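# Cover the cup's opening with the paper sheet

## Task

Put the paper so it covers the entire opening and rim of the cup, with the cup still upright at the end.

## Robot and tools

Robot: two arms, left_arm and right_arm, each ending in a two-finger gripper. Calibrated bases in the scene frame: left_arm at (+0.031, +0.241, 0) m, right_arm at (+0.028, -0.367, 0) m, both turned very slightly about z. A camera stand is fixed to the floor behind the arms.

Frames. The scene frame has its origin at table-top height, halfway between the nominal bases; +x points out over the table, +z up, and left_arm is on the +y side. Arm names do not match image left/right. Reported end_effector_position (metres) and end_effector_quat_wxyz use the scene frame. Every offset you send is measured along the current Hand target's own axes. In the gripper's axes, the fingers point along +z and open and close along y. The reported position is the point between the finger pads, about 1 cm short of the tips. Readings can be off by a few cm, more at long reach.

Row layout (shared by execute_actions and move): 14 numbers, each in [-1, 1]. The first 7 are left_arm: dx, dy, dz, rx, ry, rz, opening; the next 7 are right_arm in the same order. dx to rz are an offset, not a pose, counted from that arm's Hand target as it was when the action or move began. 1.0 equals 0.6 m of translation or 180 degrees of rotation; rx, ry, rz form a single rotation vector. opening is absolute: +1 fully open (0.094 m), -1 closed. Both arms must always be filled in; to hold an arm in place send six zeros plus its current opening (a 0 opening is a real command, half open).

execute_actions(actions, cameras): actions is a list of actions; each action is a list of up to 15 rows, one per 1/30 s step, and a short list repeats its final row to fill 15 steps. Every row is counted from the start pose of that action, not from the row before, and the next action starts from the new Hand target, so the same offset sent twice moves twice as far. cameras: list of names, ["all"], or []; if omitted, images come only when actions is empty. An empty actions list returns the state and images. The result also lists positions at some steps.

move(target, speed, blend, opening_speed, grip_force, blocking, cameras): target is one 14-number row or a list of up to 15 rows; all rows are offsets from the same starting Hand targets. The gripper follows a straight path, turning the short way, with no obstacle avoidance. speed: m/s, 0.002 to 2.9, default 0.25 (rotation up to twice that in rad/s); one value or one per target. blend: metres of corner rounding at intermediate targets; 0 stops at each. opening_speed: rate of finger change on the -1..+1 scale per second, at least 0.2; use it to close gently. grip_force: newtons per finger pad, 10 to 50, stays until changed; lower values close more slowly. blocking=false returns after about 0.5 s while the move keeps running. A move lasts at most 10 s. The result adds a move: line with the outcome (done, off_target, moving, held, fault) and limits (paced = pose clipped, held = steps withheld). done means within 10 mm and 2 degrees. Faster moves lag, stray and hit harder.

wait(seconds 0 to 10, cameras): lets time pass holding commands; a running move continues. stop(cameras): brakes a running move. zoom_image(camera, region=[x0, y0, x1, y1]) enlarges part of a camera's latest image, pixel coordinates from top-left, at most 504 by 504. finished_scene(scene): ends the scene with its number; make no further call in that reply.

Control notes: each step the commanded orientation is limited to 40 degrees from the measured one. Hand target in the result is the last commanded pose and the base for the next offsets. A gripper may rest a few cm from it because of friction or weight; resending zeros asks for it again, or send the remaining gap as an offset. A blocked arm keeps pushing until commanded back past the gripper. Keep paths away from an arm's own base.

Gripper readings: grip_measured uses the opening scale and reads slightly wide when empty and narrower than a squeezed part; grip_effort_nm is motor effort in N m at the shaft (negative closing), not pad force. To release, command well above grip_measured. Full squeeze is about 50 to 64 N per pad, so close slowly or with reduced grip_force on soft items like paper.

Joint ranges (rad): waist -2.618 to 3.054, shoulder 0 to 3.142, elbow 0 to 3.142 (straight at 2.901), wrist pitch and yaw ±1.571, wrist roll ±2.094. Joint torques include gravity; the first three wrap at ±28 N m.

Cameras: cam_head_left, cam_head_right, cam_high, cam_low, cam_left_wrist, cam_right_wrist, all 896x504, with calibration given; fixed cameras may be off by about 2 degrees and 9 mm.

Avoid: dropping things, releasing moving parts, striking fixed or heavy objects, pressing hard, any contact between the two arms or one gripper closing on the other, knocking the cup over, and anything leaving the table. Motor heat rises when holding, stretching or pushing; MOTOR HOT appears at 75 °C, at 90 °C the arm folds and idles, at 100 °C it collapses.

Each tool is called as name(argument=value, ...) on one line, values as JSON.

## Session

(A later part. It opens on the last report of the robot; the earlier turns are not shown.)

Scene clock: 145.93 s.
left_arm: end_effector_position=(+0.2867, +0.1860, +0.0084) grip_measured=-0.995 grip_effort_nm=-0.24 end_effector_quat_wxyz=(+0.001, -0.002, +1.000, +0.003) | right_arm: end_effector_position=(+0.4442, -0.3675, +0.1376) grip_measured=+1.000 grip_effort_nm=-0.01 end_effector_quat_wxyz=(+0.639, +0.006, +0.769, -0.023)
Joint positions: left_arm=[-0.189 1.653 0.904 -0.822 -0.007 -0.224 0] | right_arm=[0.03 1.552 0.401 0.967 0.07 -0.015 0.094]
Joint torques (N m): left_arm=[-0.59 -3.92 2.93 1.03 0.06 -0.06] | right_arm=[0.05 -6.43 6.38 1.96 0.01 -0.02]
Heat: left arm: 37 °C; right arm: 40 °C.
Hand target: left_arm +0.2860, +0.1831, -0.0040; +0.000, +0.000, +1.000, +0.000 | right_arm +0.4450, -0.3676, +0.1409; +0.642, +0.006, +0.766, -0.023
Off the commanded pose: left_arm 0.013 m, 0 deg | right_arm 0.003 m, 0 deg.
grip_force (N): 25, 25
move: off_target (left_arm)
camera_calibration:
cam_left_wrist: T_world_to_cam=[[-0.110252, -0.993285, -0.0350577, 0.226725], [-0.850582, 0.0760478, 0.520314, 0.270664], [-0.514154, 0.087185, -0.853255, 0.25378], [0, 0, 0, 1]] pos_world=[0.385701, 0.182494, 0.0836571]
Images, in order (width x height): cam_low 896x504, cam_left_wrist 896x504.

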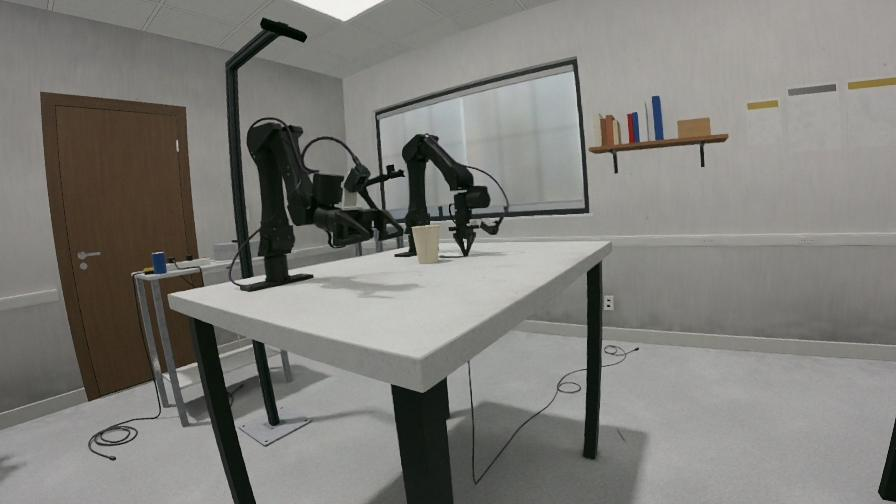

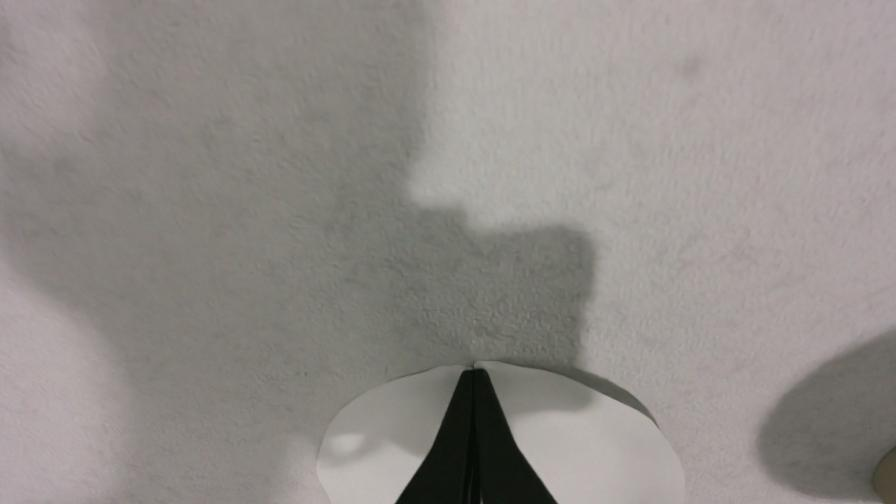

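move(target=[0, 0, -0.09, 0, 0, 0, -1, 0, 0, 0, 0, 0, 0, 1], speed=0.06, cameras=["cam_left_wrist", "cam_low"])

zoom_image(camera="cam_left_wrist", region=[250, 250, 750, 504])

zoom_image(camera="cam_low", region=[410, 190, 510, 265])

Scene clock: 151.23 s.
left_arm: end_effector_position=(+0.2779, +0.1879, +0.0379) grip_measured=-0.995 grip_effort_nm=-0.24 end_effector_quat_wxyz=(-0.018, -0.002, +1.000, +0.007) | right_arm: end_effector_position=(+0.4442, -0.3675, +0.1376) grip_measured=+1.000 grip_effort_nm=-0.01 end_effector_quat_wxyz=(+0.639, +0.006, +0.769, -0.023)
Joint positions: left_arm=[-0.189 1.603 0.98 -0.986 -0.007 -0.224 0] | right_arm=[0.03 1.552 0.401 0.967 0.07 -0.015 0.094]
Joint torques (N m): left_arm=[-0.64 -7.09 8.83 0.28 0.05 -0.07] | right_arm=[0.06 -6.43 6.39 1.96 0 -0.02]
Heat: left arm: 37 °C; right arm: 41 °C.
Hand target: left_arm +0.2860, +0.1831, +0.0501; +0.001, +0.000, +1.000, +0.000 | right_arm +0.4450, -0.3676, +0.1409; +0.642, +0.006, +0.766, -0.023
Off the commanded pose: left_arm 0.015 m, 2 deg | right_arm 0.003 m, 0 deg.
grip_force (N): 25, 25
move: off_target (left_arm)
camera_calibration:
cam_left_wrist: T_world_to_cam=[[-0.111546, -0.993001, -0.0388228, 0.229096], [-0.830809, 0.0717491, 0.551913, 0.241824], [-0.545264, 0.0938182, -0.832998, 0.280866], [0, 0, 0, 1]] pos_world=[0.379611, 0.183792, 0.109389]
Images, in order (width x height): cam_low 896x504, cam_left_wrist 896x504.

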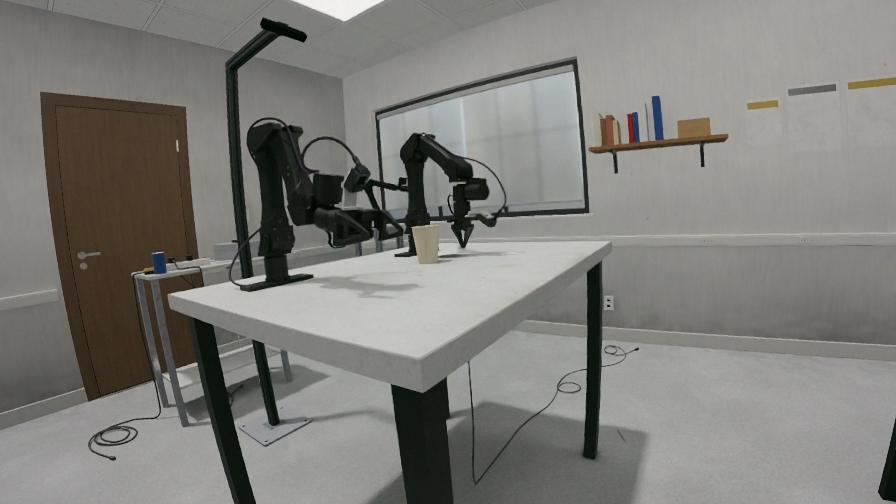

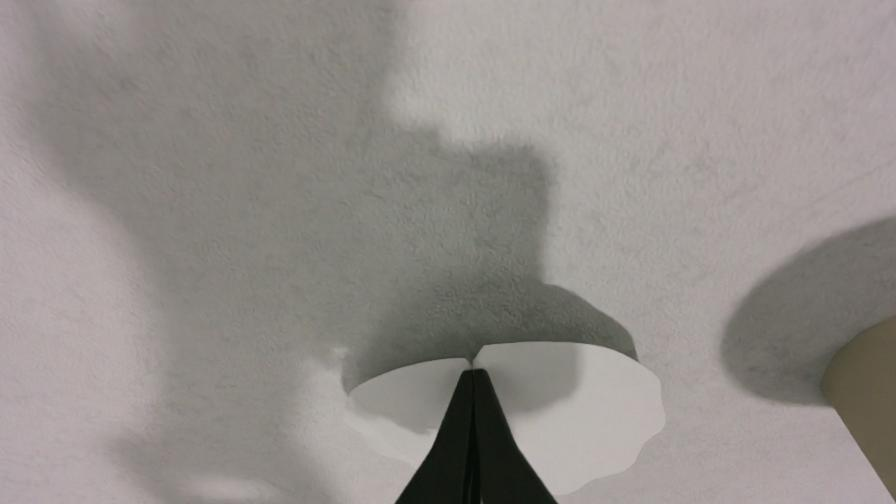

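Scaled by 1.008 from the camera's 896x504 image, which has a finer 1280x720 frame.

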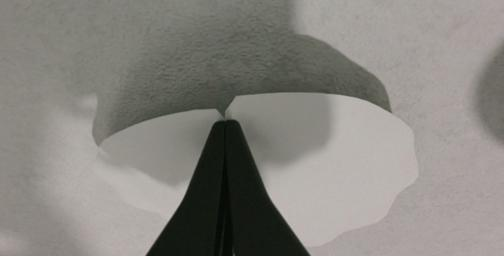

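Scaled by 5.040 from the camera's 896x504 image, which has a finer 1280x720 frame.

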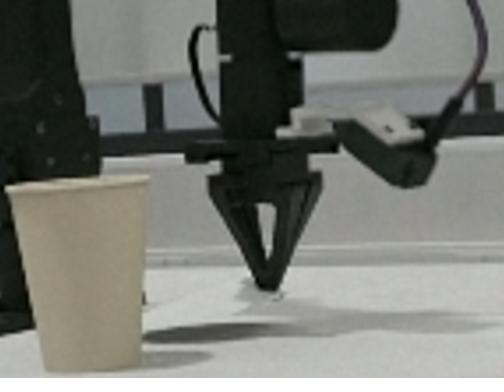

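move(target=[0, 0, -0.195, 0, 0, 0, -1, 0, 0, 0, 0, 0, 0, 1], speed=0.12, cameras=["cam_left_wrist", "cam_low", "cam_high", "cam_head_right"])

zoom_image(camera="cam_low", region=[390, 150, 530, 270])

zoom_image(camera="cam_high", region=[440, 120, 590, 260])

zoom_image(camera="cam_head_right", region=[260, 190, 440, 320])

Scene clock: 163.67 s.
left_arm: end_effector_position=(+0.2832, +0.1867, +0.1564) grip_measured=-0.995 grip_effort_nm=-0.24 end_effector_quat_wxyz=(-0.014, -0.002, +1.000, +0.006) | right_arm: end_effector_position=(+0.4442, -0.3675, +0.1376) grip_measured=+1.000 grip_effort_nm=-0.01 end_effector_quat_wxyz=(+0.639, +0.006, +0.769, -0.023)
Joint positions: left_arm=[-0.189 1.55 1.407 -1.456 -0.006 -0.224 0] | right_arm=[0.03 1.552 0.401 0.967 0.07 -0.015 0.094]
Joint torques (N m): left_arm=[-0.61 -6.12 9.28 0.31 0.07 -0.07] | right_arm=[0.06 -6.45 6.38 1.96 0 -0.02]
Heat: left arm: 37 °C; right arm: 41 °C.
Hand target: left_arm +0.2859, +0.1831, +0.1670; +0.001, +0.000, +1.000, +0.000 | right_arm +0.4450, -0.3676, +0.1409; +0.642, +0.006, +0.766, -0.023
Off the commanded pose: left_arm 0.012 m, 2 deg | right_arm 0.003 m, 0 deg.
grip_force (N): 25, 25
move: off_target (left_arm)
camera_calibration:
cam_left_wrist: T_world_to_cam=[[-0.111275, -0.993081, -0.0375234, 0.232766], [-0.835279, 0.0730022, 0.544958, 0.182908], [-0.538448, 0.0919829, -0.837623, 0.381704], [0, 0, 0, 1]] pos_world=[0.384208, 0.182692, 0.228781]
Images, in order (width x height): cam_head_right 896x504, cam_high 896x504, cam_low 896x504, cam_left_wrist 896x504.

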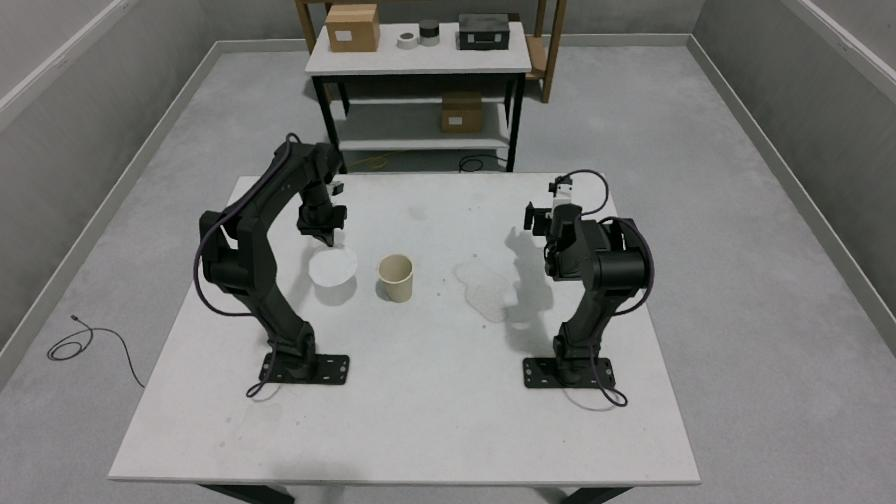

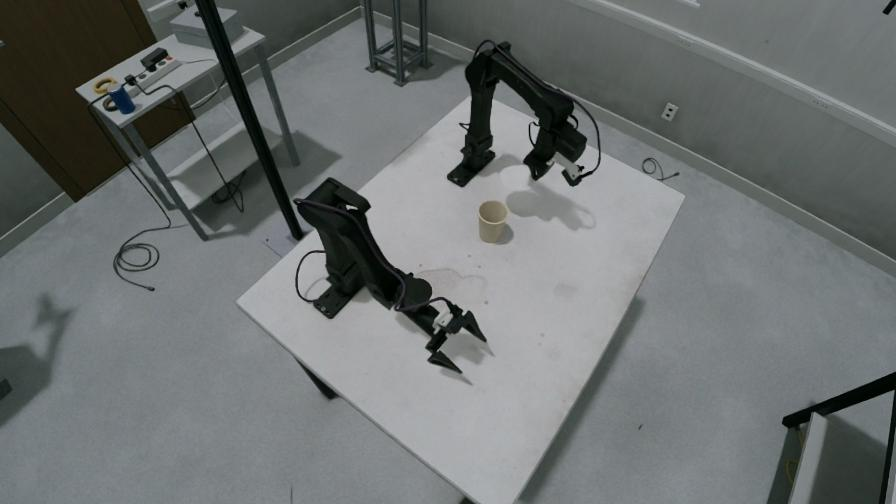

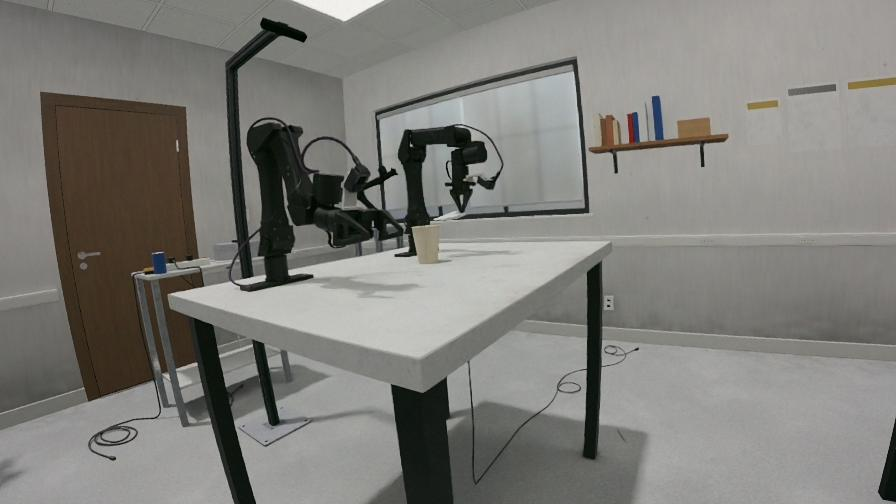

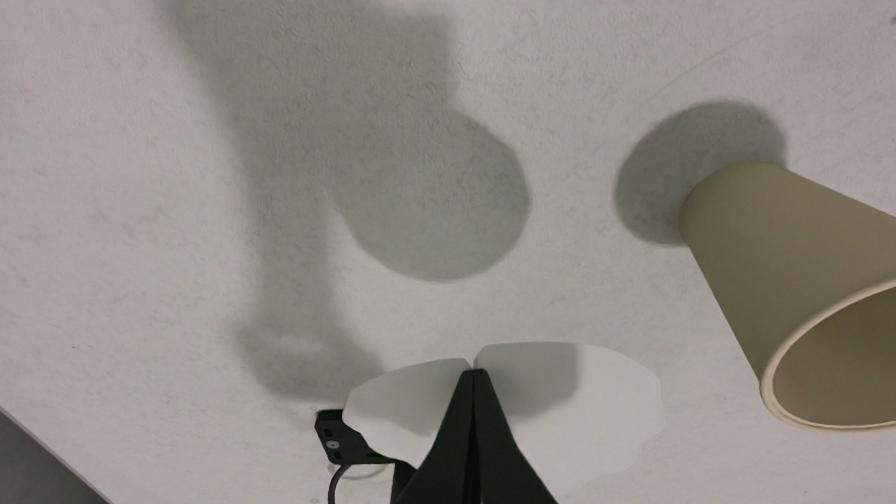

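Scaled by 3.600 from the camera's 896x504 image, which has a finer 1280x720 frame.

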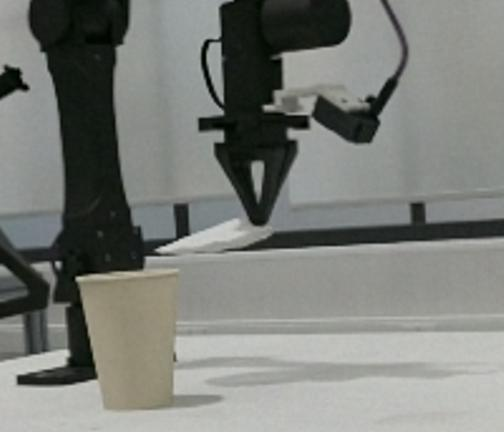

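Scaled by 3.360 from the camera's 896x504 image, which has a finer 1280x720 frame.

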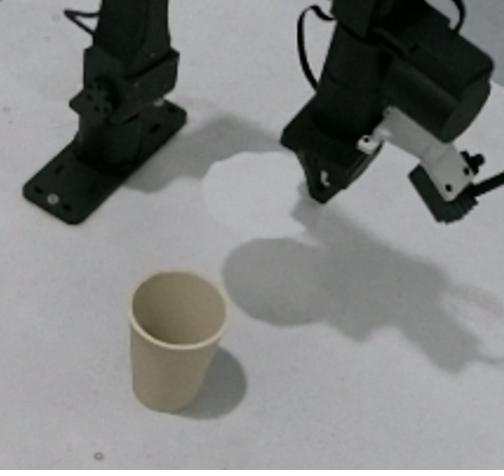

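Scaled by 2.800 from the camera's 896x504 image, which has a finer 1280x720 frame.

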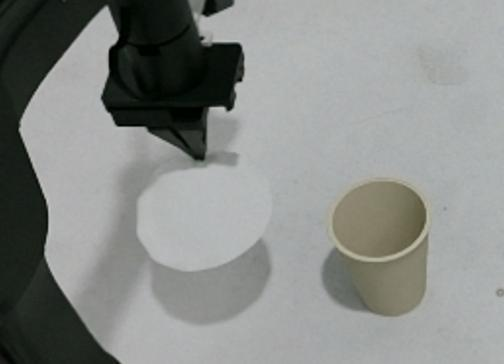

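move(target=[-0.0197, -0.2378, -0.011, 0, 0, 0, -1, 0, 0, 0, 0, 0, 0, 1], speed=0.15, cameras=["cam_left_wrist", "cam_low", "cam_high", "cam_head_right", "cam_head_left"])

zoom_image(camera="cam_low", region=[370, 150, 510, 270])

zoom_image(camera="cam_high", region=[430, 130, 580, 260])

zoom_image(camera="cam_head_right", region=[330, 210, 490, 320])

zoom_image(camera="cam_head_left", region=[330, 210, 490, 320])

Scene clock: 178.63 s.
left_arm: end_effector_position=(+0.2942, +0.0425, +0.1685) grip_measured=-0.995 grip_effort_nm=-0.24 end_effector_quat_wxyz=(-0.004, +0.003, +1.000, +0.002) | right_arm: end_effector_position=(+0.4442, -0.3675, +0.1376) grip_measured=+1.000 grip_effort_nm=-0.01 end_effector_quat_wxyz=(+0.639, +0.006, +0.769, -0.023)
Joint positions: left_arm=[-0.617 1.814 1.75 -1.515 0.001 -0.642 0] | right_arm=[0.03 1.552 0.401 0.967 0.07 -0.015 0.094]
Joint torques (N m): left_arm=[-0.03 -6.65 9.58 0.31 -0.01 -0.11] | right_arm=[0.08 -6.43 6.38 1.96 0 -0.02]
Heat: left arm: 37 °C; right arm: 41 °C.
Hand target: left_arm +0.2977, +0.0403, +0.1737; +0.001, +0.000, +1.000, +0.000 | right_arm +0.4450, -0.3676, +0.1409; +0.642, +0.006, +0.766, -0.023
Off the commanded pose: left_arm 0.007 m, 1 deg | right_arm 0.003 m, 0 deg.
grip_force (N): 25, 25
move: done
camera_calibration:
cam_left_wrist: T_world_to_cam=[[-0.119928, -0.992301, -0.0309056, 0.0926284], [-0.845211, 0.0857216, 0.527513, 0.201397], [-0.520803, 0.0893855, -0.848985, 0.407817], [0, 0, 0, 1]] pos_world=[0.393724, 0.0381984, 0.242854]
Images, in order (width x height): cam_head_left 896x504, cam_head_right 896x504, cam_high 896x504, cam_low 896x504, cam_left_wrist 896x504.

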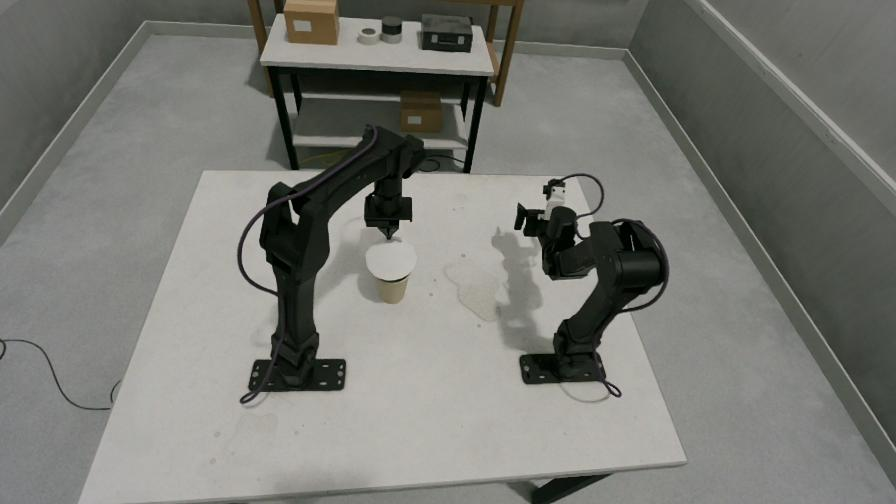

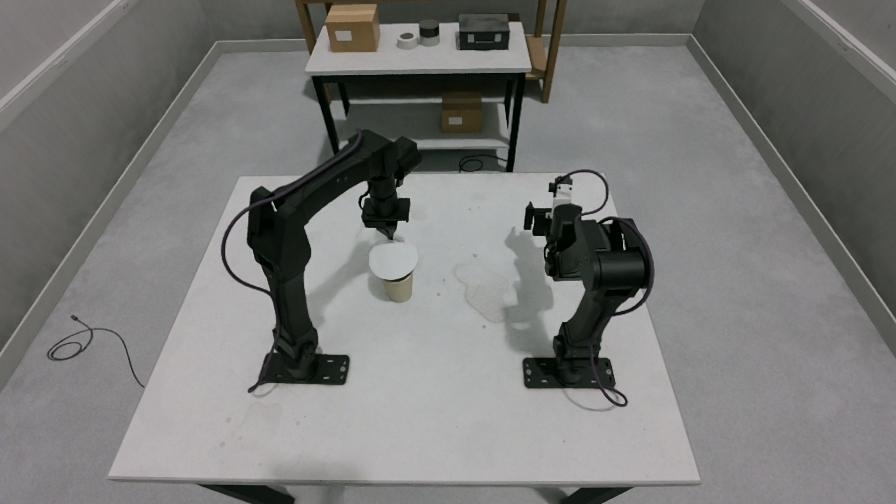

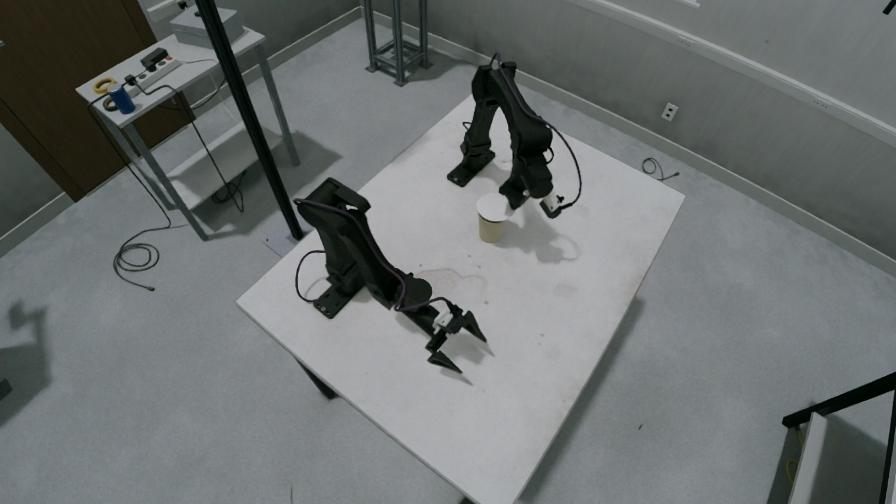

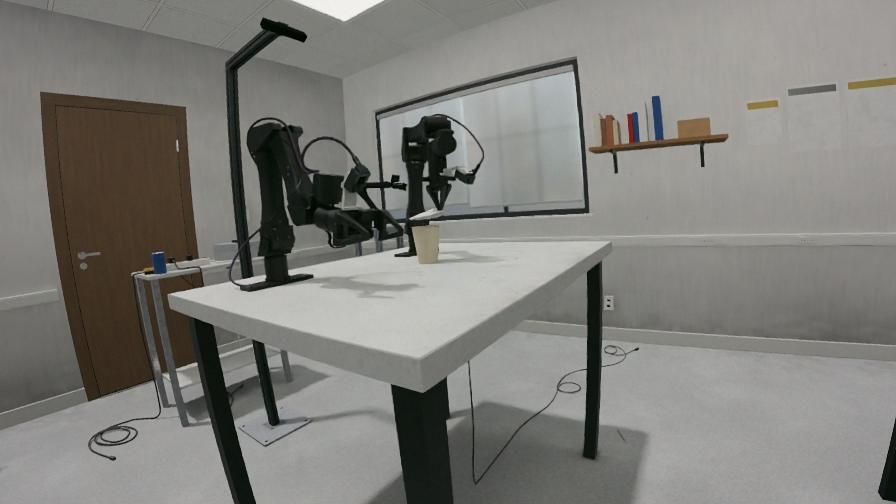

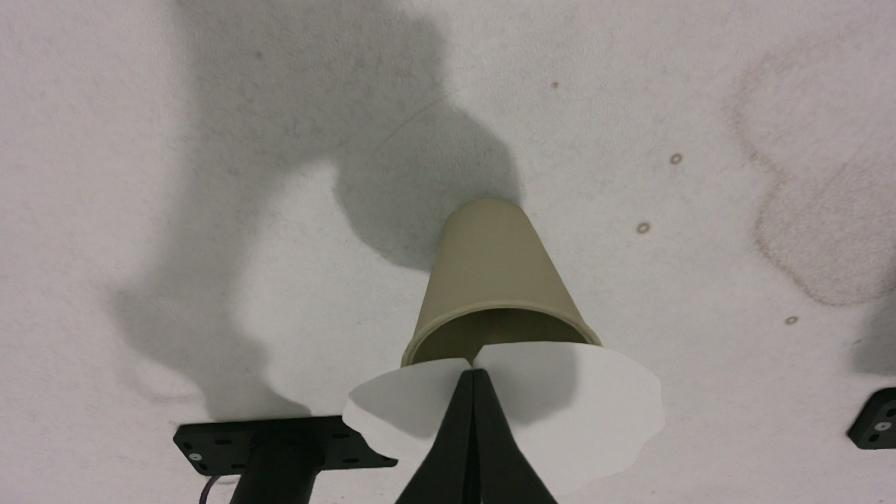

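Scaled by 3.600 from the camera's 896x504 image, which has a finer 1280x720 frame.

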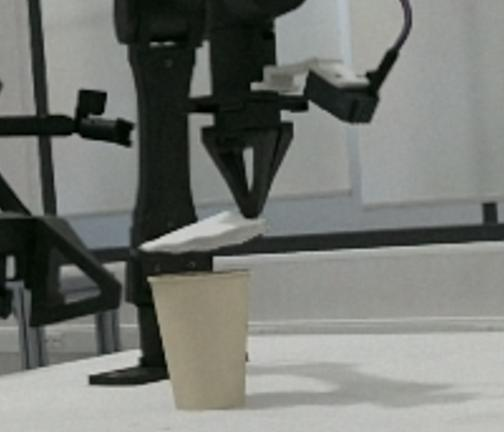

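Scaled by 3.360 from the camera's 896x504 image, which has a finer 1280x720 frame.

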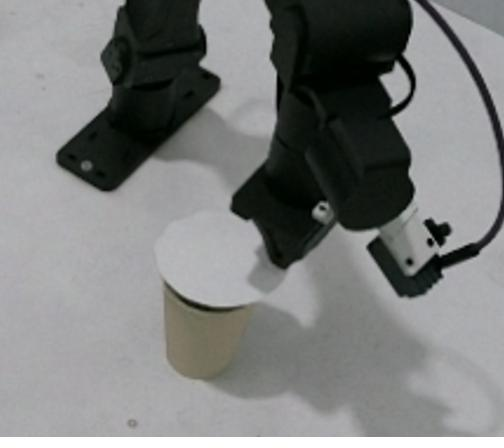

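Scaled by 3.150 from the camera's 896x504 image, which has a finer 1280x720 frame.

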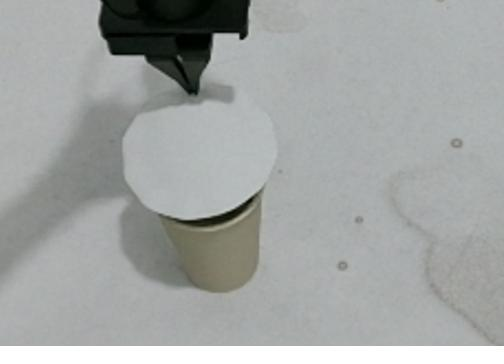

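Scaled by 3.150 from the camera's 896x504 image, which has a finer 1280x720 frame.

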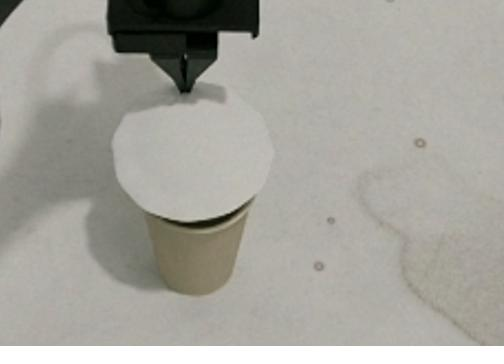

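move(target=[0.0067, 0, 0.0667, 0, 0, 0, -1, 0, 0, 0, 0, 0, 0, 1], speed=0.07, cameras=["cam_low", "cam_head_right", "cam_head_left"])

zoom_image(camera="cam_low", region=[380, 180, 480, 270])

zoom_image(camera="cam_head_right", region=[330, 210, 490, 320])

zoom_image(camera="cam_head_left", region=[330, 210, 490, 320])

Scene clock: 190.27 s.
left_arm: end_effector_position=(+0.2940, +0.0427, +0.1318) grip_measured=-0.995 grip_effort_nm=-0.24 end_effector_quat_wxyz=(-0.010, -0.001, +1.000, +0.007) | right_arm: end_effector_position=(+0.4442, -0.3675, +0.1376) grip_measured=+1.000 grip_effort_nm=-0.01 end_effector_quat_wxyz=(+0.639, +0.006, +0.769, -0.023)
Joint positions: left_arm=[-0.617 1.814 1.604 -1.385 0.001 -0.65 0] | right_arm=[0.03 1.552 0.401 0.967 0.07 -0.015 0.094]
Joint torques (N m): left_arm=[-0.68 -9.06 4.72 0.64 -0.02 -0.1] | right_arm=[0.05 -6.43 6.38 1.96 0 -0.02]
Heat: left arm: 38 °C; right arm: 42 °C.
Hand target: left_arm +0.2937, +0.0403, +0.1336; +0.001, +0.000, +1.000, +0.000 | right_arm +0.4450, -0.3676, +0.1409; +0.642, +0.006, +0.766, -0.023
Off the commanded pose: left_arm 0.003 m, 1 deg | right_arm 0.003 m, 0 deg.
grip_force (N): 25, 25
move: done
Images, in order (width x height): cam_head_left 896x504, cam_head_right 896x504, cam_low 896x504.

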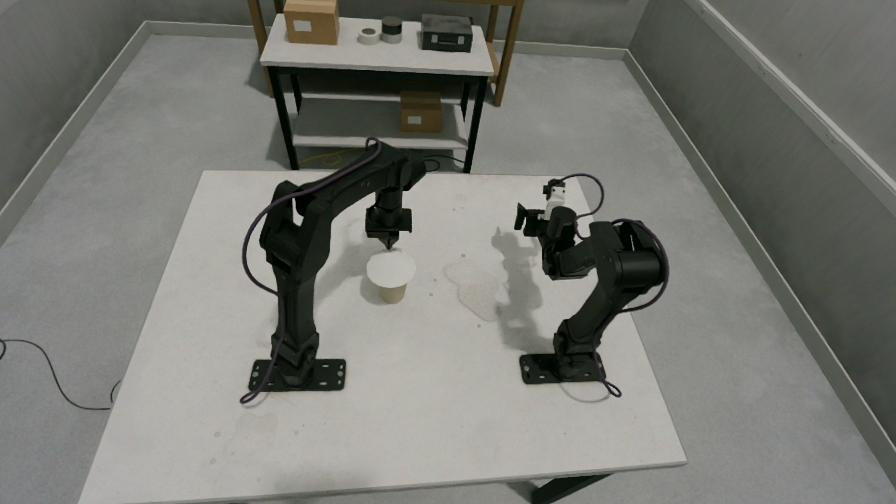

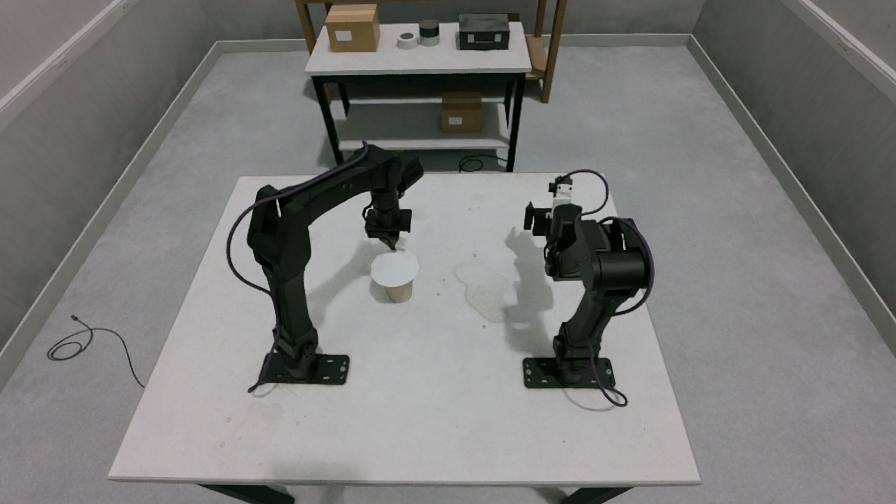

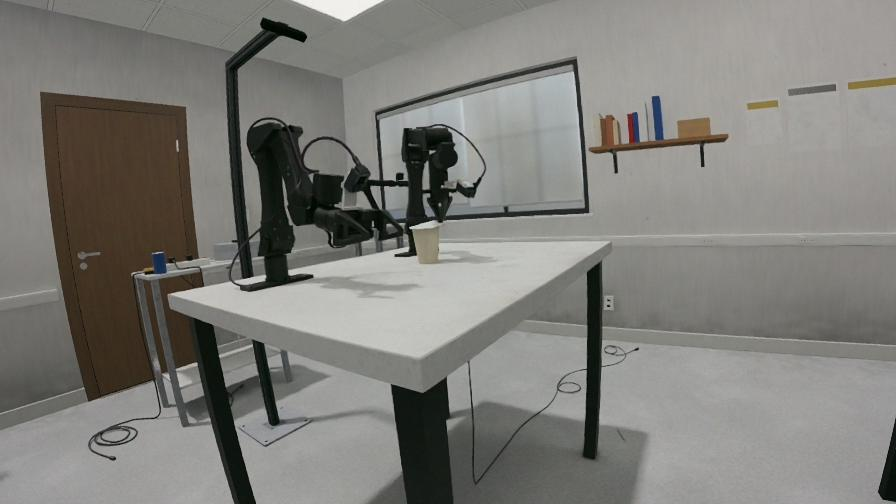

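Scaled by 5.040 from the camera's 896x504 image, which has a finer 1280x720 frame.

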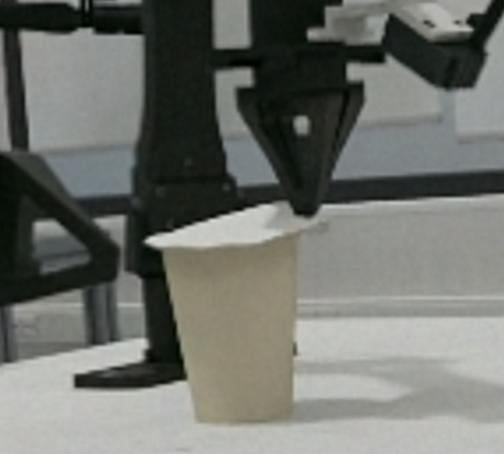

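Scaled by 3.150 from the camera's 896x504 image, which has a finer 1280x720 frame.

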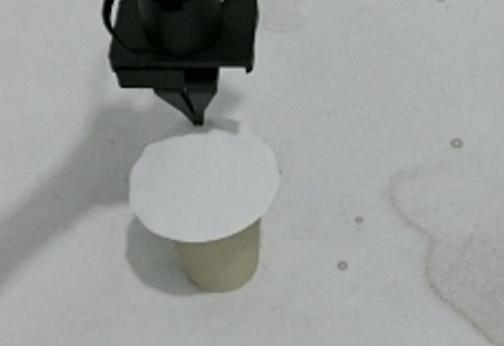

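Scaled by 3.150 from the camera's 896x504 image, which has a finer 1280x720 frame.

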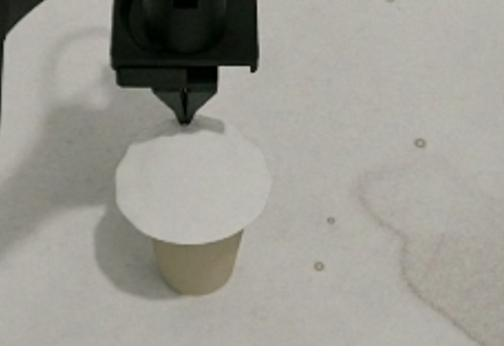

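move(target=[0, 0, 0.0183, 0, 0, 0, -1, 0, 0, 0, 0, 0, 0, 1], speed=0.05, cameras=["cam_low", "cam_left_wrist"])

zoom_image(camera="cam_low", region=[380, 180, 480, 270])

zoom_image(camera="cam_left_wrist", region=[300, 250, 700, 504])

Scene clock: 195.63 s.
left_arm: end_effector_position=(+0.2945, +0.0423, +0.1211) grip_measured=-0.995 grip_effort_nm=-0.24 end_effector_quat_wxyz=(-0.009, -0.001, +1.000, +0.006) | right_arm: end_effector_position=(+0.4442, -0.3675, +0.1376) grip_measured=+1.000 grip_effort_nm=-0.01 end_effector_quat_wxyz=(+0.639, +0.006, +0.769, -0.023)
Joint positions: left_arm=[-0.617 1.814 1.562 -1.34 0.001 -0.65 0] | right_arm=[0.03 1.552 0.401 0.967 0.07 -0.015 0.094]
Joint torques (N m): left_arm=[-0.66 -9.09 4.6 0.64 -0.01 -0.1] | right_arm=[0.06 -6.43 6.37 1.96 0 -0.02]
Heat: left arm: 38 °C; right arm: 42 °C.
Hand target: left_arm +0.2936, +0.0404, +0.1226; +0.000, +0.000, +1.000, +0.000 | right_arm +0.4450, -0.3676, +0.1409; +0.642, +0.006, +0.766, -0.023
Off the commanded pose: left_arm 0.003 m, 1 deg | right_arm 0.003 m, 0 deg.
grip_force (N): 25, 25
move: done
camera_calibration:
cam_left_wrist: T_world_to_cam=[[-0.112792, -0.992883, -0.0382154, 0.0897929], [-0.83988, 0.0747186, 0.537604, 0.224333], [-0.530923, 0.0927337, -0.842331, 0.369864], [0, 0, 0, 1]] pos_world=[0.39491, 0.0380932, 0.194377]
Images, in order (width x height): cam_low 896x504, cam_left_wrist 896x504.

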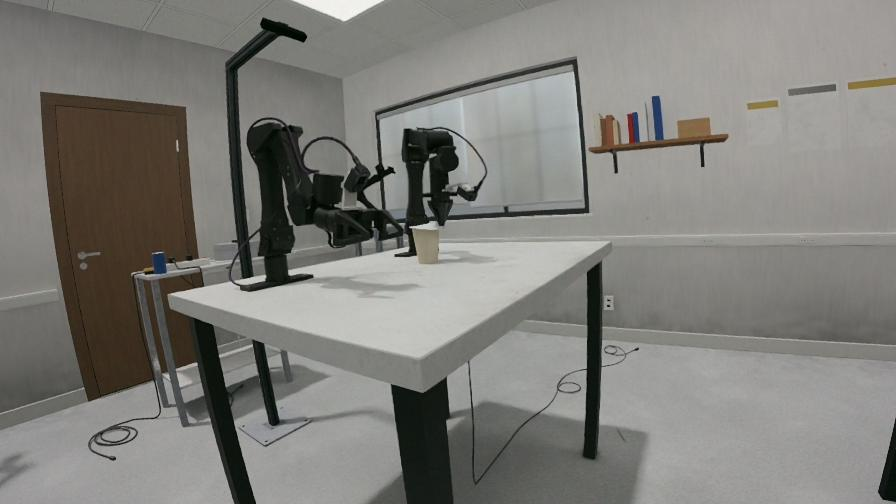

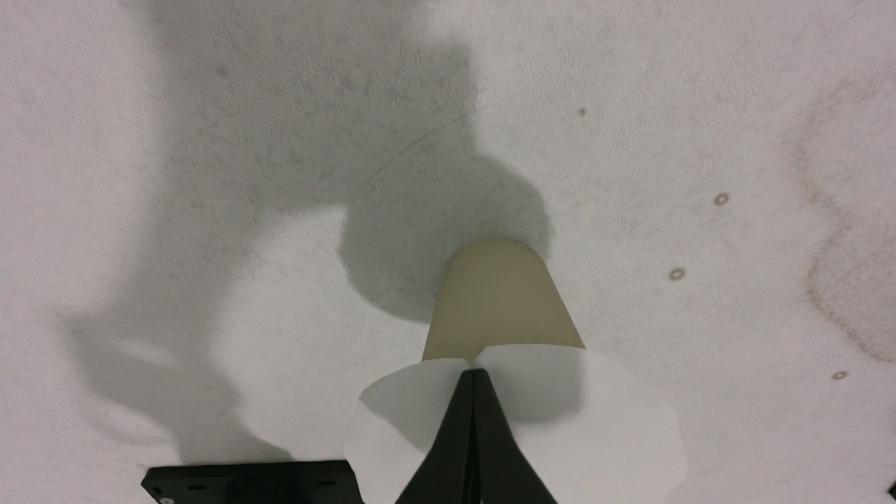

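Scaled by 5.040 from the camera's 896x504 image, which has a finer 1280x720 frame.

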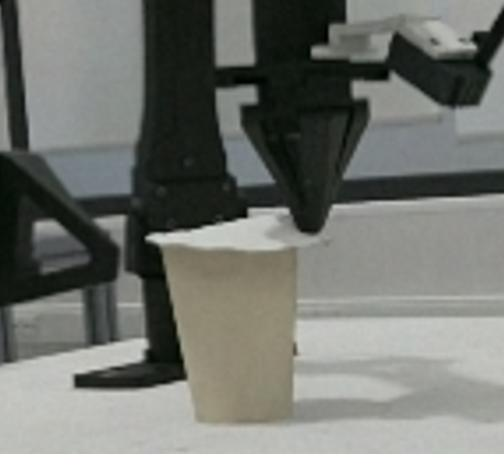

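Scaled by 1.260 from the camera's 896x504 image, which has a finer 1280x720 frame.

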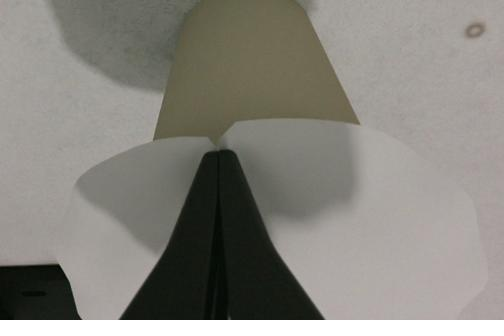

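move(target=[[0, 0, 0, 0, 0, 0, -0.66, 0, 0, 0, 0, 0, 0, 1], [0, 0, -0.1, 0, 0, 0, -0.66, 0, 0, 0, 0, 0, 0, 1]], speed=0.08, opening_speed=0.6, cameras=["cam_low", "cam_left_wrist", "cam_head_right", "cam_head_left", "cam_high"])

zoom_image(camera="cam_low", region=[380, 180, 480, 270])

zoom_image(camera="cam_head_right", region=[330, 210, 490, 320])

zoom_image(camera="cam_head_left", region=[330, 210, 490, 320])

zoom_image(camera="cam_high", region=[430, 150, 550, 260])

Scene clock: 205.23 s.
left_arm: end_effector_position=(+0.2924, +0.0439, +0.1766) grip_measured=-0.662 grip_effort_nm=0.14 end_effector_quat_wxyz=(-0.005, -0.001, +1.000, +0.003) | right_arm: end_effector_position=(+0.4442, -0.3675, +0.1376) grip_measured=+1.000 grip_effort_nm=-0.01 end_effector_quat_wxyz=(+0.639, +0.006, +0.769, -0.023)
Joint positions: left_arm=[-0.617 1.814 1.783 -1.55 0.001 -0.65 0.016] | right_arm=[0.03 1.552 0.401 0.967 0.07 -0.015 0.094]
Joint torques (N m): left_arm=[-0.7 -6.97 9.14 0.31 -0.02 -0.09] | right_arm=[0.06 -6.45 6.38 1.96 0 -0.02]
Heat: left arm: 37 °C; right arm: 42 °C.
Hand target: left_arm +0.2935, +0.0404, +0.1826; +0.000, +0.000, +1.000, +0.000 | right_arm +0.4450, -0.3676, +0.1409; +0.642, +0.006, +0.766, -0.023
Off the commanded pose: left_arm 0.007 m, 1 deg | right_arm 0.003 m, 0 deg.
grip_force (N): 25, 25
move: done
camera_calibration:
cam_left_wrist: T_world_to_cam=[[-0.112369, -0.99314, -0.0323484, 0.0920917], [-0.844743, 0.078335, 0.529407, 0.195328], [-0.523242, 0.0868152, -0.847751, 0.414258], [0, 0, 0, 1]] pos_world=[0.392107, 0.040195, 0.250758]
Images, in order (width x height): cam_head_left 896x504, cam_head_right 896x504, cam_high 896x504, cam_low 896x504, cam_left_wrist 896x504.

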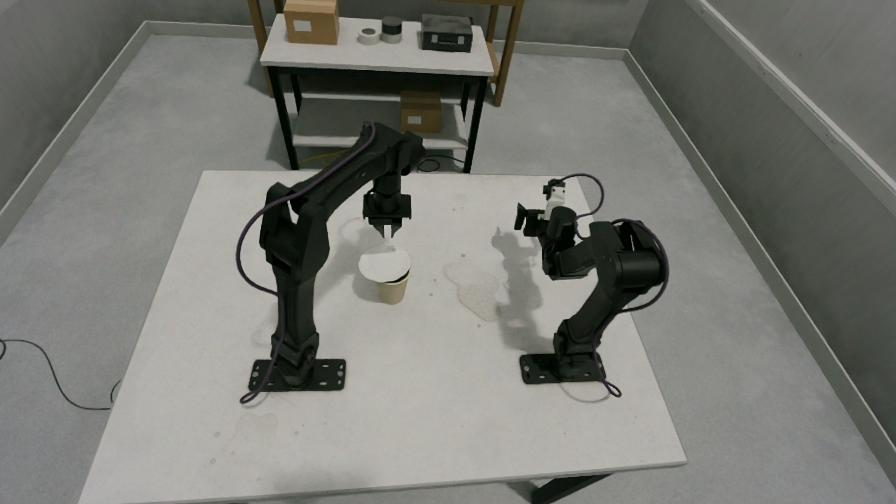

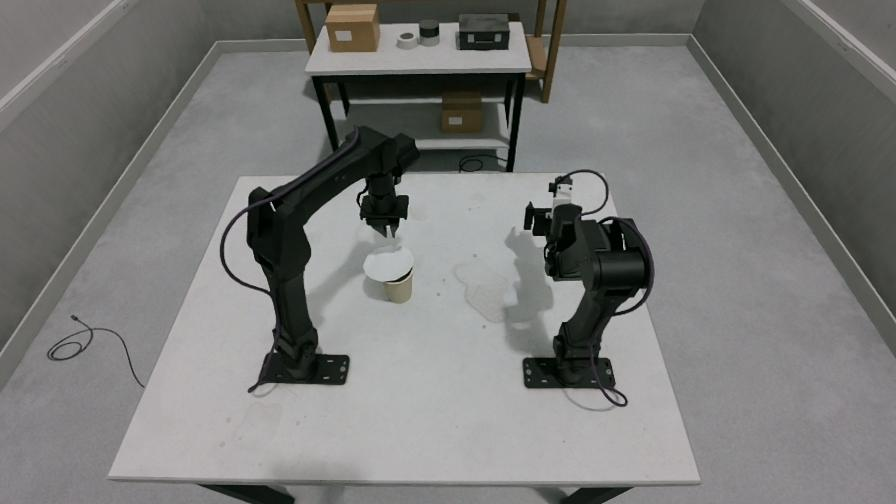

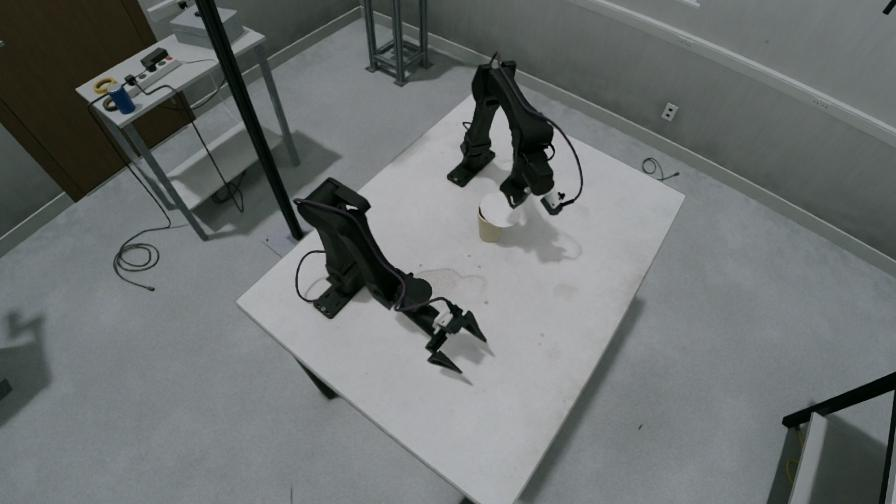

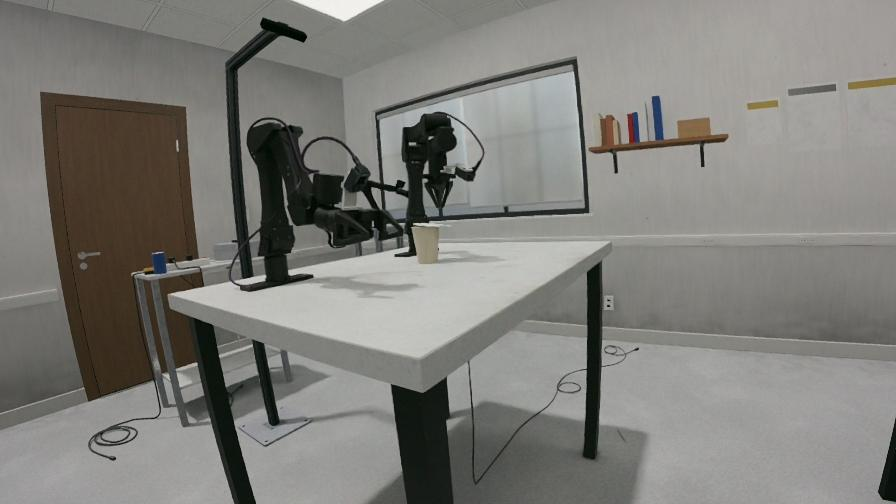

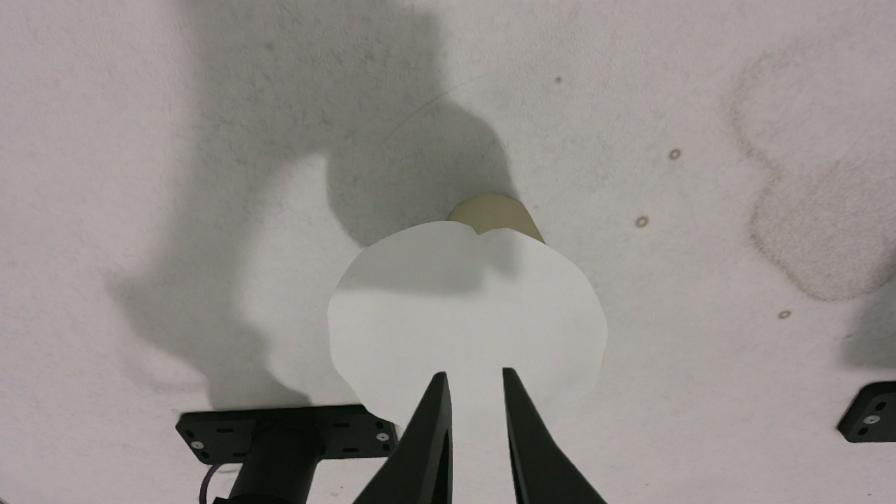

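Scaled by 5.040 from the camera's 896x504 image, which has a finer 1280x720 frame.

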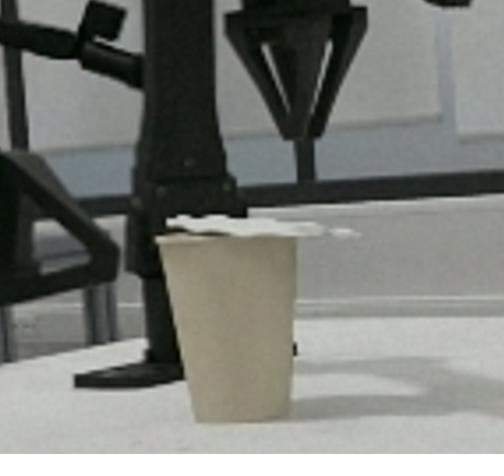

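Scaled by 3.150 from the camera's 896x504 image, which has a finer 1280x720 frame.

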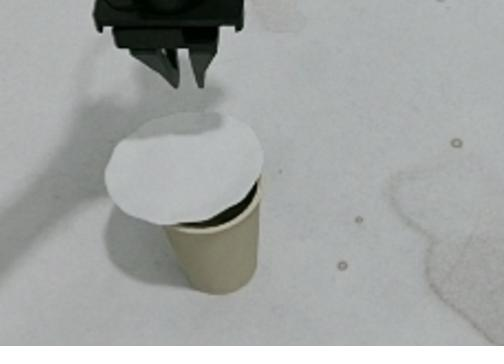

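Scaled by 3.150 from the camera's 896x504 image, which has a finer 1280x720 frame.

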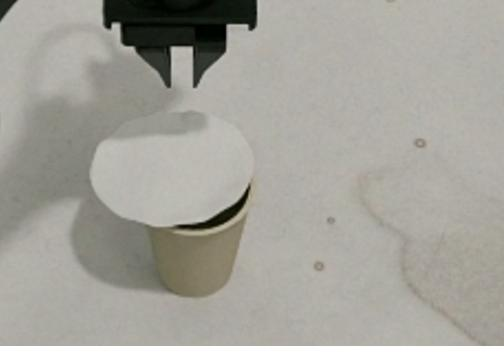

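Scaled by 4.200 from the camera's 896x504 image, which has a finer 1280x720 frame.

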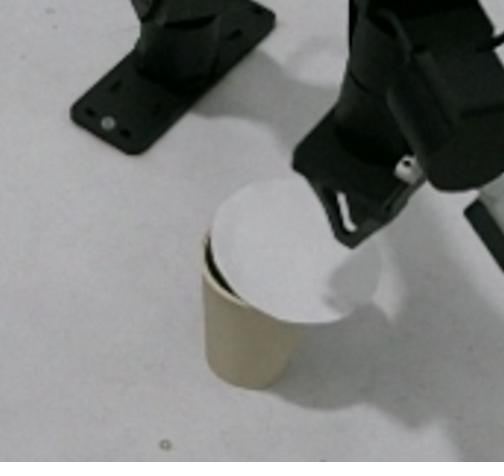

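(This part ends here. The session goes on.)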